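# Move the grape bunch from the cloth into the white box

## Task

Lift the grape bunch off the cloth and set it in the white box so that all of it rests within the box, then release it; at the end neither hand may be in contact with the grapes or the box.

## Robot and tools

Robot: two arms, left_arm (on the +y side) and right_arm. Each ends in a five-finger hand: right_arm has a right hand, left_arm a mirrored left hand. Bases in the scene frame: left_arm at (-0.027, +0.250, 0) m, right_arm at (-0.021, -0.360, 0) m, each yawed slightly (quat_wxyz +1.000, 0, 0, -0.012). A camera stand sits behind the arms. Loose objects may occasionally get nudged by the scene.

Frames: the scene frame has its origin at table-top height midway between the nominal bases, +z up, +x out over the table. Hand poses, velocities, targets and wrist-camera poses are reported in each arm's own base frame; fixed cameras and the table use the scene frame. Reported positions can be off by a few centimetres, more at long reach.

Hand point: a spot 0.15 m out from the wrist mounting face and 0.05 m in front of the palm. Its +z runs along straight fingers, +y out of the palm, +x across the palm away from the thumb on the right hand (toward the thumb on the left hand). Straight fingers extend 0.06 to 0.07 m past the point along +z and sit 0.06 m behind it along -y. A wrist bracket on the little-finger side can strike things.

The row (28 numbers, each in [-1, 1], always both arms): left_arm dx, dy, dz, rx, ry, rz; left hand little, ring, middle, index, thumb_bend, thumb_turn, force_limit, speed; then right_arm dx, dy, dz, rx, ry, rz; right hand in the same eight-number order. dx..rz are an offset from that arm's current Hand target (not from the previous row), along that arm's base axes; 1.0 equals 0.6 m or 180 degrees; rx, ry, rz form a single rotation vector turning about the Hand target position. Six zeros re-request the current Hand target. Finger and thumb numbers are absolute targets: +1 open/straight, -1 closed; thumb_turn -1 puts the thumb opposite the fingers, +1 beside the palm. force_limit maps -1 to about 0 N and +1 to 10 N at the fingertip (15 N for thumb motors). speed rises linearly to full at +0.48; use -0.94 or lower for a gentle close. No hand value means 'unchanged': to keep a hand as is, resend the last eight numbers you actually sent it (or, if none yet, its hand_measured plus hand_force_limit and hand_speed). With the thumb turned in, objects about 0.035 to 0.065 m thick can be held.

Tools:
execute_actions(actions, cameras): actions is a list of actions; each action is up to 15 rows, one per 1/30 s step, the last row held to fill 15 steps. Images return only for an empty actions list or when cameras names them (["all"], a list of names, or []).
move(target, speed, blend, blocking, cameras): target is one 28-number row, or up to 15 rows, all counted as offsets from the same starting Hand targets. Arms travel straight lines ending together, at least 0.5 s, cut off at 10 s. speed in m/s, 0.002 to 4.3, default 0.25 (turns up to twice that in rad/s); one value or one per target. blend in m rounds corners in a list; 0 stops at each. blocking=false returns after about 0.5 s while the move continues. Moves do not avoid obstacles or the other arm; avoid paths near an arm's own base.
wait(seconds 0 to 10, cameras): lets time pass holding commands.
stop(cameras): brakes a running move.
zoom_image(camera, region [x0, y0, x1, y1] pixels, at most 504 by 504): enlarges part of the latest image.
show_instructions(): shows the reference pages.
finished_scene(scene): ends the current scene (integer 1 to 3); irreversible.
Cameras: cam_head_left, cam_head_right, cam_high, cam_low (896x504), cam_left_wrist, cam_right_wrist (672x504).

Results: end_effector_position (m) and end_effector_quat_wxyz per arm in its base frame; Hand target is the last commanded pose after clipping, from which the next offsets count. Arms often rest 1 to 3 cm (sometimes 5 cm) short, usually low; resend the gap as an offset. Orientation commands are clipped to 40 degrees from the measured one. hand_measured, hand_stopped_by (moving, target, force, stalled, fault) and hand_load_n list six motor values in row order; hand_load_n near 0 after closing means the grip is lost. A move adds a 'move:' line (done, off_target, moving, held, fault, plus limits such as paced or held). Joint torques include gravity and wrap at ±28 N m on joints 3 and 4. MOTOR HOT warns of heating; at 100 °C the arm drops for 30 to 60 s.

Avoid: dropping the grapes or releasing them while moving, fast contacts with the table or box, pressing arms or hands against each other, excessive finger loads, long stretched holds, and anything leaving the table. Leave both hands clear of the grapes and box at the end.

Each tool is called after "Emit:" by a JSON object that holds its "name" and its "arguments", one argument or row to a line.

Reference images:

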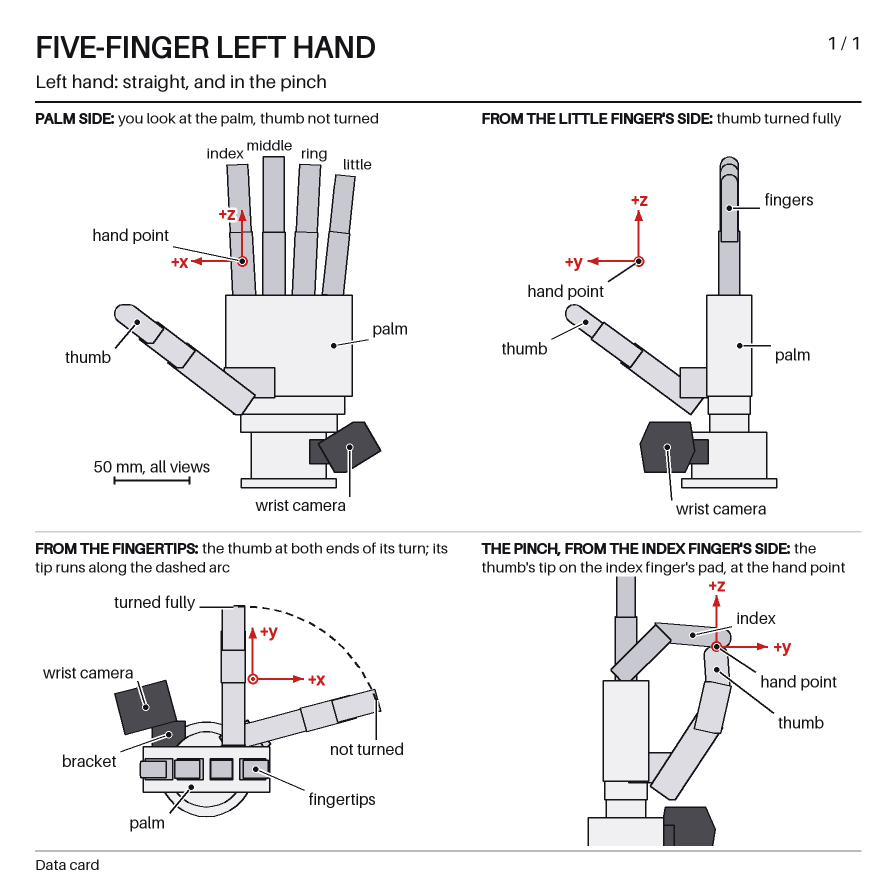

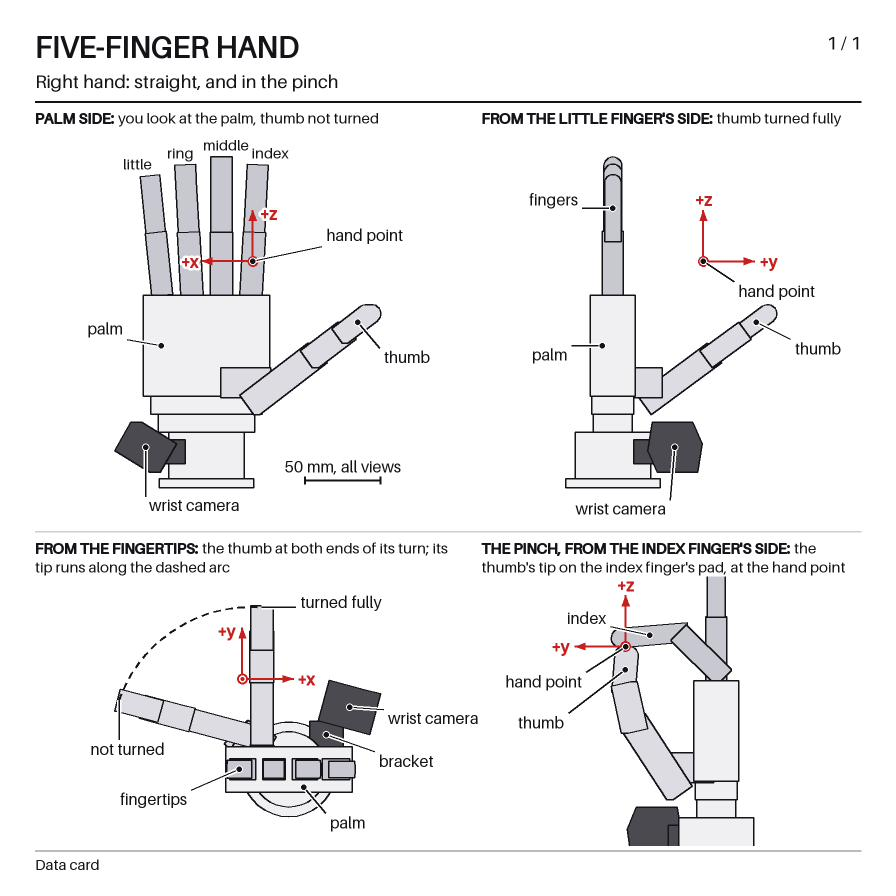

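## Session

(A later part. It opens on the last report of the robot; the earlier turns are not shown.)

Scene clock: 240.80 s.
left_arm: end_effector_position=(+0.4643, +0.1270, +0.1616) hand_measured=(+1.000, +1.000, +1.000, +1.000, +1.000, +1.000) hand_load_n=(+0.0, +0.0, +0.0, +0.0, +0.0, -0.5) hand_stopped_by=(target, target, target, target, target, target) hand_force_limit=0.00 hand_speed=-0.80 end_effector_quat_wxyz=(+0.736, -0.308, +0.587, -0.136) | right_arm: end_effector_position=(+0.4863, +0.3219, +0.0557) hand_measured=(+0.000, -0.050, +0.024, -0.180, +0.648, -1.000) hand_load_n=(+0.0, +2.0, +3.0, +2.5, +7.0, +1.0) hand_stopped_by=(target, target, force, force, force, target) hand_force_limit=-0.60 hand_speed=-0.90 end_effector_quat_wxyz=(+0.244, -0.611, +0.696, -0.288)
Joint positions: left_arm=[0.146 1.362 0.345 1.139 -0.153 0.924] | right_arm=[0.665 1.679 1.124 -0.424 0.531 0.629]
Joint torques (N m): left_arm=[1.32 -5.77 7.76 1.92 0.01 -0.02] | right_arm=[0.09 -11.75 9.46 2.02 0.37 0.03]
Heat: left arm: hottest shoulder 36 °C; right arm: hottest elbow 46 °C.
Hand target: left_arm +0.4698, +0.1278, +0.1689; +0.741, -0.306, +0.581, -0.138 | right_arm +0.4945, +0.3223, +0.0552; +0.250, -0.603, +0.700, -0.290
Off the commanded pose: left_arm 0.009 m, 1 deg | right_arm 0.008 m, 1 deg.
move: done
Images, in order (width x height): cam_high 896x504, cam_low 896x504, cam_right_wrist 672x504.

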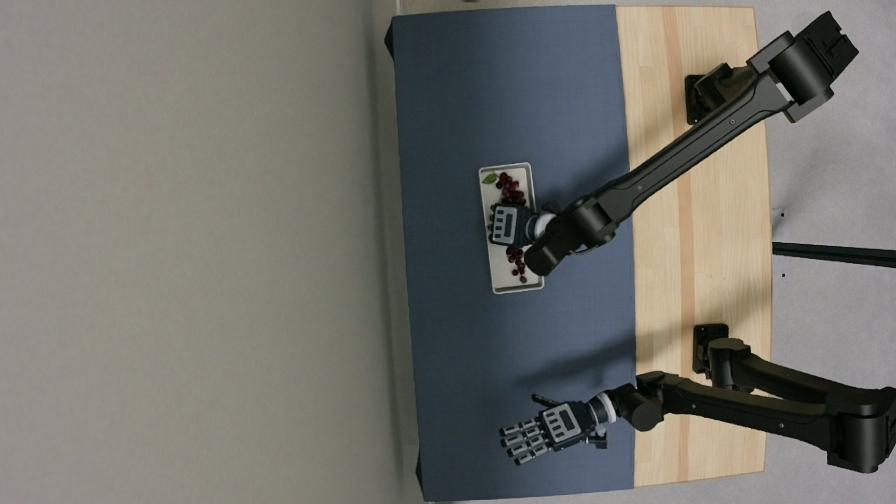

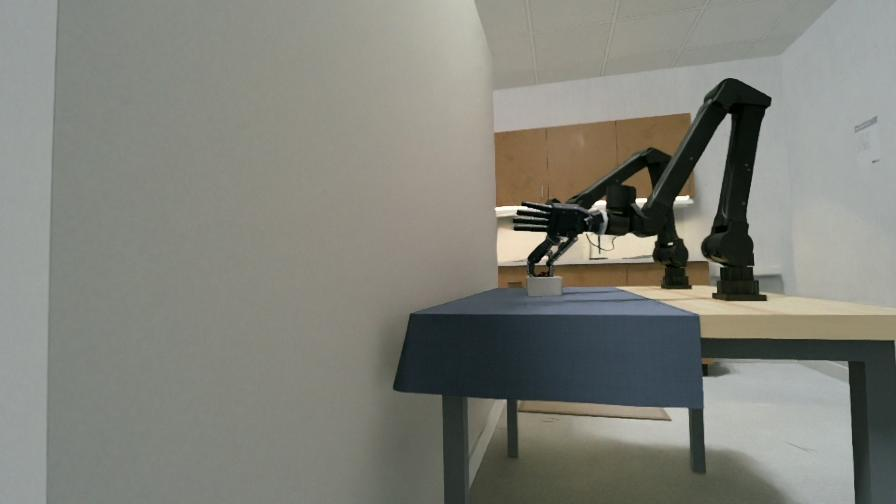

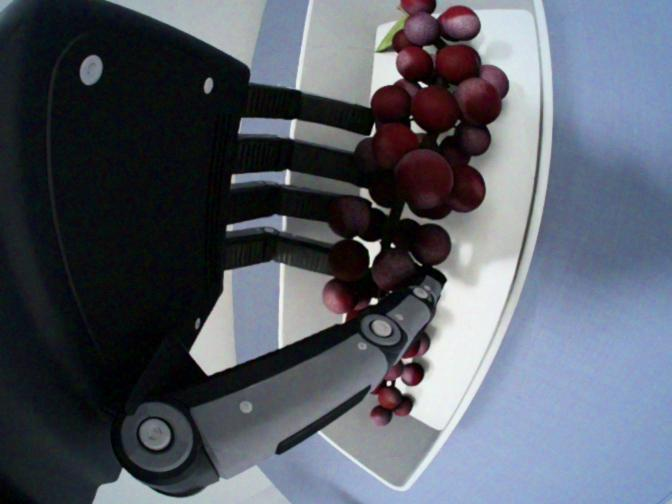

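Emit:
{"name": "move", "arguments": {
  "target": [
    [0,0,0,0,0,0,1,1,1,1,1,1,0,-0.8,-0.009,0,-0.018,0,0,0,0.0,-0.05,-0.3,-0.3,0,-1,-0.6,-0.9],
    [0,0,0,0,0,0,1,1,1,1,1,1,0,-0.8,-0.01,0,-0.018,0,0,0,0.2,0.2,0.3,0.15,0.9,-1,-0.6,-0.85]
  ],
  "speed": 0.05,
  "cameras": ["cam_high","cam_low","cam_right_wrist"]
}}

Emit:
{"name": "zoom_image", "arguments": {
  "camera": "cam_low",
  "region": [500, 190, 720, 310]
}}

Emit:
{"name": "zoom_image", "arguments": {
  "camera": "cam_high",
  "region": [460, 140, 640, 320]
}}

Scene clock: 254.80 s.
left_arm: end_effector_position=(+0.4643, +0.1270, +0.1616) hand_measured=(+1.000, +1.000, +1.000, +1.000, +1.000, +1.000) hand_load_n=(+0.0, +0.0, +0.0, +0.0, +0.0, +0.0) hand_stopped_by=(target, target, target, target, target, target) hand_force_limit=0.00 hand_speed=-0.80 end_effector_quat_wxyz=(+0.736, -0.308, +0.587, -0.136) | right_arm: end_effector_position=(+0.4841, +0.3191, +0.0471) hand_measured=(+0.200, +0.200, +0.300, +0.150, +0.900, -1.000) hand_load_n=(+0.0, +0.0, +0.0, -0.5, +0.0, +0.0) hand_stopped_by=(target, target, target, target, target, target) hand_force_limit=-0.60 hand_speed=-0.85 end_effector_quat_wxyz=(+0.246, -0.606, +0.699, -0.289)
Joint positions: left_arm=[0.146 1.362 0.345 1.139 -0.153 0.924] | right_arm=[0.665 1.682 1.099 -0.393 0.536 0.638]
Joint torques (N m): left_arm=[1.38 -5.77 7.77 1.94 0 -0.02] | right_arm=[0.73 -11.46 9.26 1.91 0.35 0.02]
Heat: left arm: hottest shoulder 36 °C; right arm: hottest elbow 44 °C.
Hand target: left_arm +0.4698, +0.1278, +0.1689; +0.741, -0.306, +0.581, -0.138 | right_arm +0.4885, +0.3223, +0.0443; +0.250, -0.603, +0.700, -0.290
Off the commanded pose: left_arm 0.009 m, 1 deg | right_arm 0.006 m, 1 deg.
move: done
Images, in order (width x height): cam_high 896x504, cam_low 896x504, cam_right_wrist 672x504.

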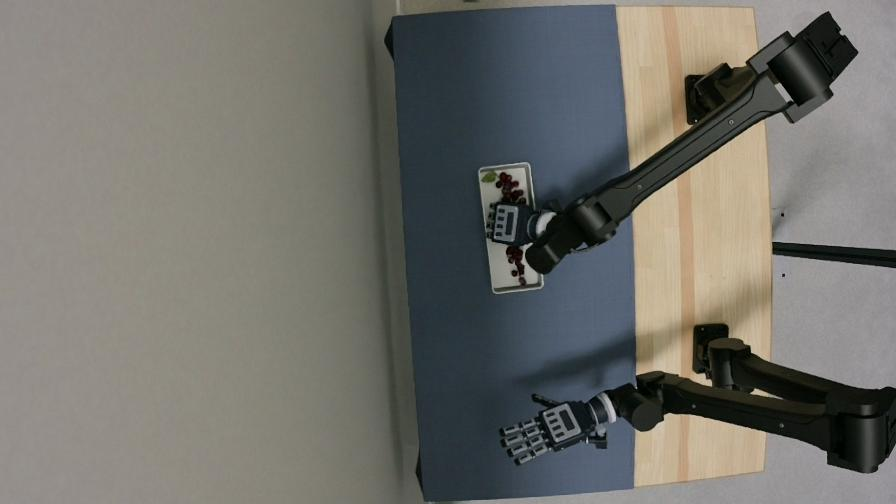

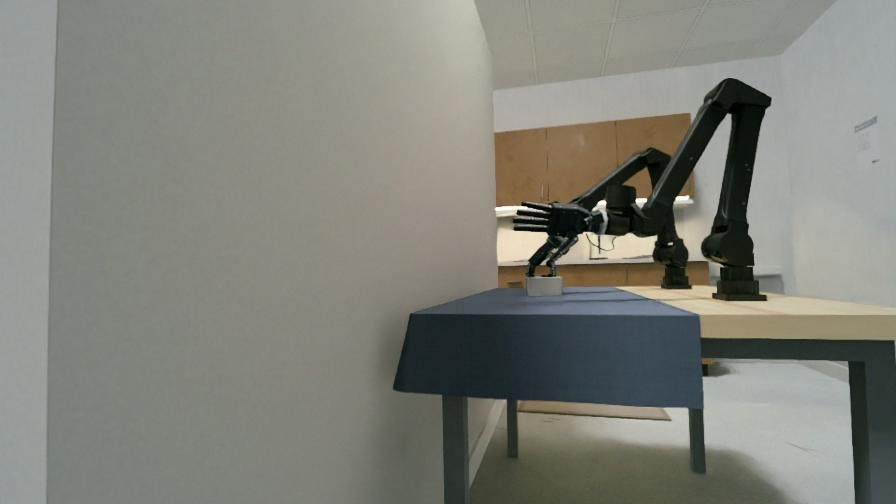

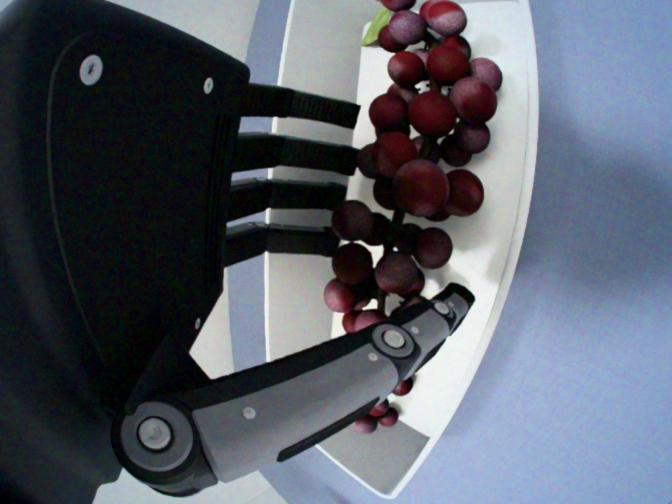

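Scaled by 2.291 from the camera's 896x504 image, which has a finer 1280x720 frame.

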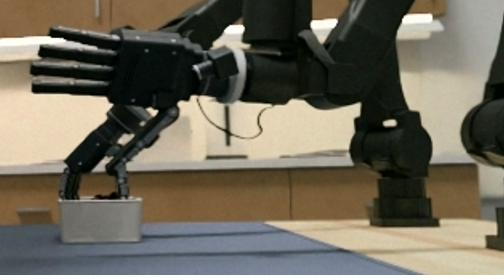

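Scaled by 2.800 from the camera's 896x504 image, which has a finer 1280x720 frame.

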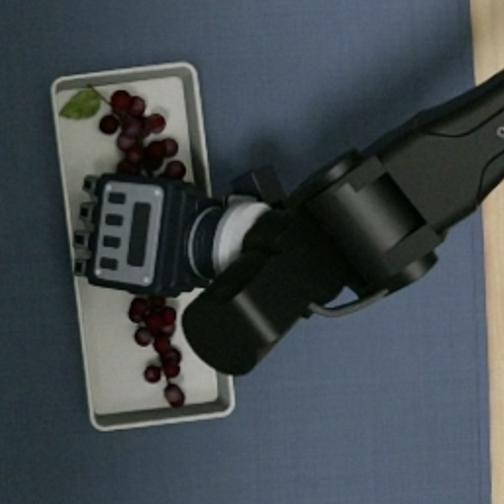

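Emit:
{"name": "move", "arguments": {
  "target": [
    [0,0,0,0,0,0,1,1,1,1,1,1,0,-0.8,-0.008,0,0.06,0,0,0,0.2,0.2,0.3,0.15,0.95,-1,-0.6,-0.85],
    [0,0,0,0,0,0,1,1,1,1,1,1,0,-0.8,-0.008,0,0.25,0,0,0,0.3,0.3,0.3,0.3,0.95,-1,-0.6,0]
  ],
  "speed": 0.08,
  "cameras": ["cam_high","cam_low","cam_right_wrist"]
}}

Emit:
{"name": "zoom_image", "arguments": {
  "camera": "cam_high",
  "region": [460, 140, 640, 320]
}}

Scene clock: 262.60 s.
left_arm: end_effector_position=(+0.4643, +0.1270, +0.1616) hand_measured=(+1.000, +1.000, +1.000, +1.000, +1.000, +1.000) hand_load_n=(+0.0, +0.0, +0.0, +0.0, +0.0, +0.0) hand_stopped_by=(target, target, target, target, target, target) hand_force_limit=0.00 hand_speed=-0.80 end_effector_quat_wxyz=(+0.736, -0.308, +0.587, -0.136) | right_arm: end_effector_position=(+0.4712, +0.3083, +0.1549) hand_measured=(+0.300, +0.300, +0.300, +0.300, +0.950, -1.000) hand_load_n=(+0.0, +0.0, +0.0, +0.0, +0.0, +0.0) hand_stopped_by=(target, target, target, target, target, target) hand_force_limit=-0.60 hand_speed=0.00 end_effector_quat_wxyz=(+0.215, -0.616, +0.701, -0.288)
Joint positions: left_arm=[0.146 1.362 0.345 1.139 -0.153 0.924] | right_arm=[0.665 1.552 1.272 -0.764 0.54 0.644]
Joint torques (N m): left_arm=[1.26 -5.77 7.77 1.94 0 -0.03] | right_arm=[1.2 -13.39 14.57 1.01 0.34 0.01]
Heat: left arm: hottest shoulder 36 °C; right arm: hottest elbow 43 °C.
Hand target: left_arm +0.4698, +0.1278, +0.1689; +0.741, -0.306, +0.581, -0.138 | right_arm +0.4837, +0.3223, +0.1944; +0.250, -0.603, +0.700, -0.290
Off the commanded pose: left_arm 0.009 m, 1 deg | right_arm 0.044 m, 4 deg.
move: off_target (right_arm); target 2's new numbers were sent with right_arm's hand 0.044 m and 4 deg from that target
Images, in order (width x height): cam_high 896x504, cam_low 896x504, cam_right_wrist 672x504.

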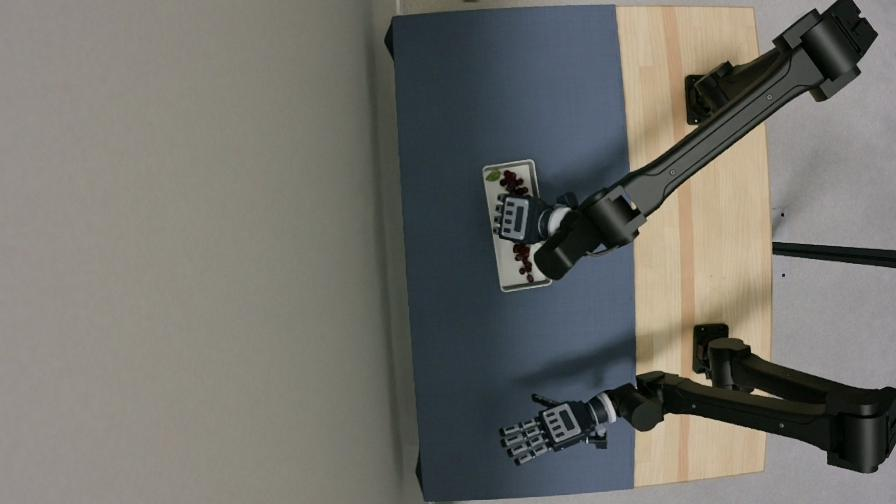

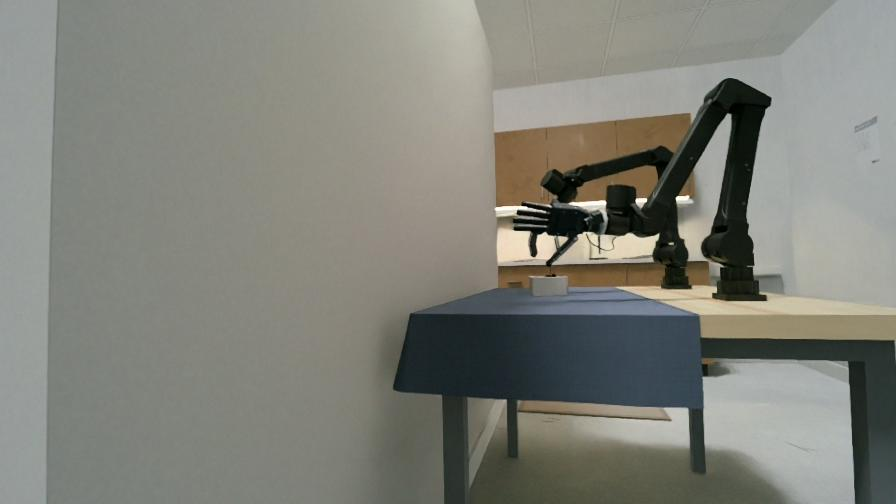

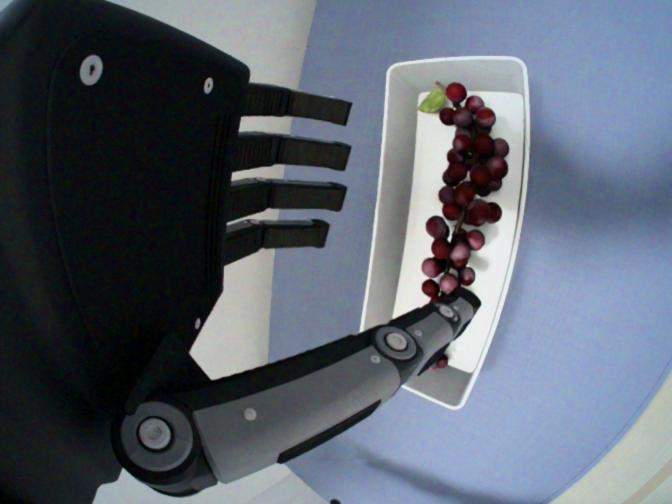

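Scaled by 2.800 from the camera's 896x504 image, which has a finer 1280x720 frame.

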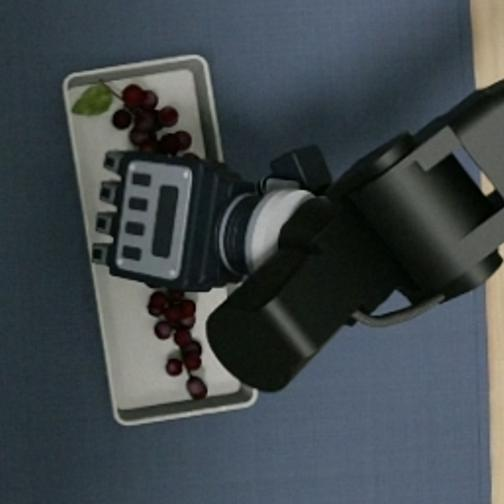

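Emit:
{"name": "finished_scene", "arguments": {
  "scene": 1
}}

The scene is finished: the task was done.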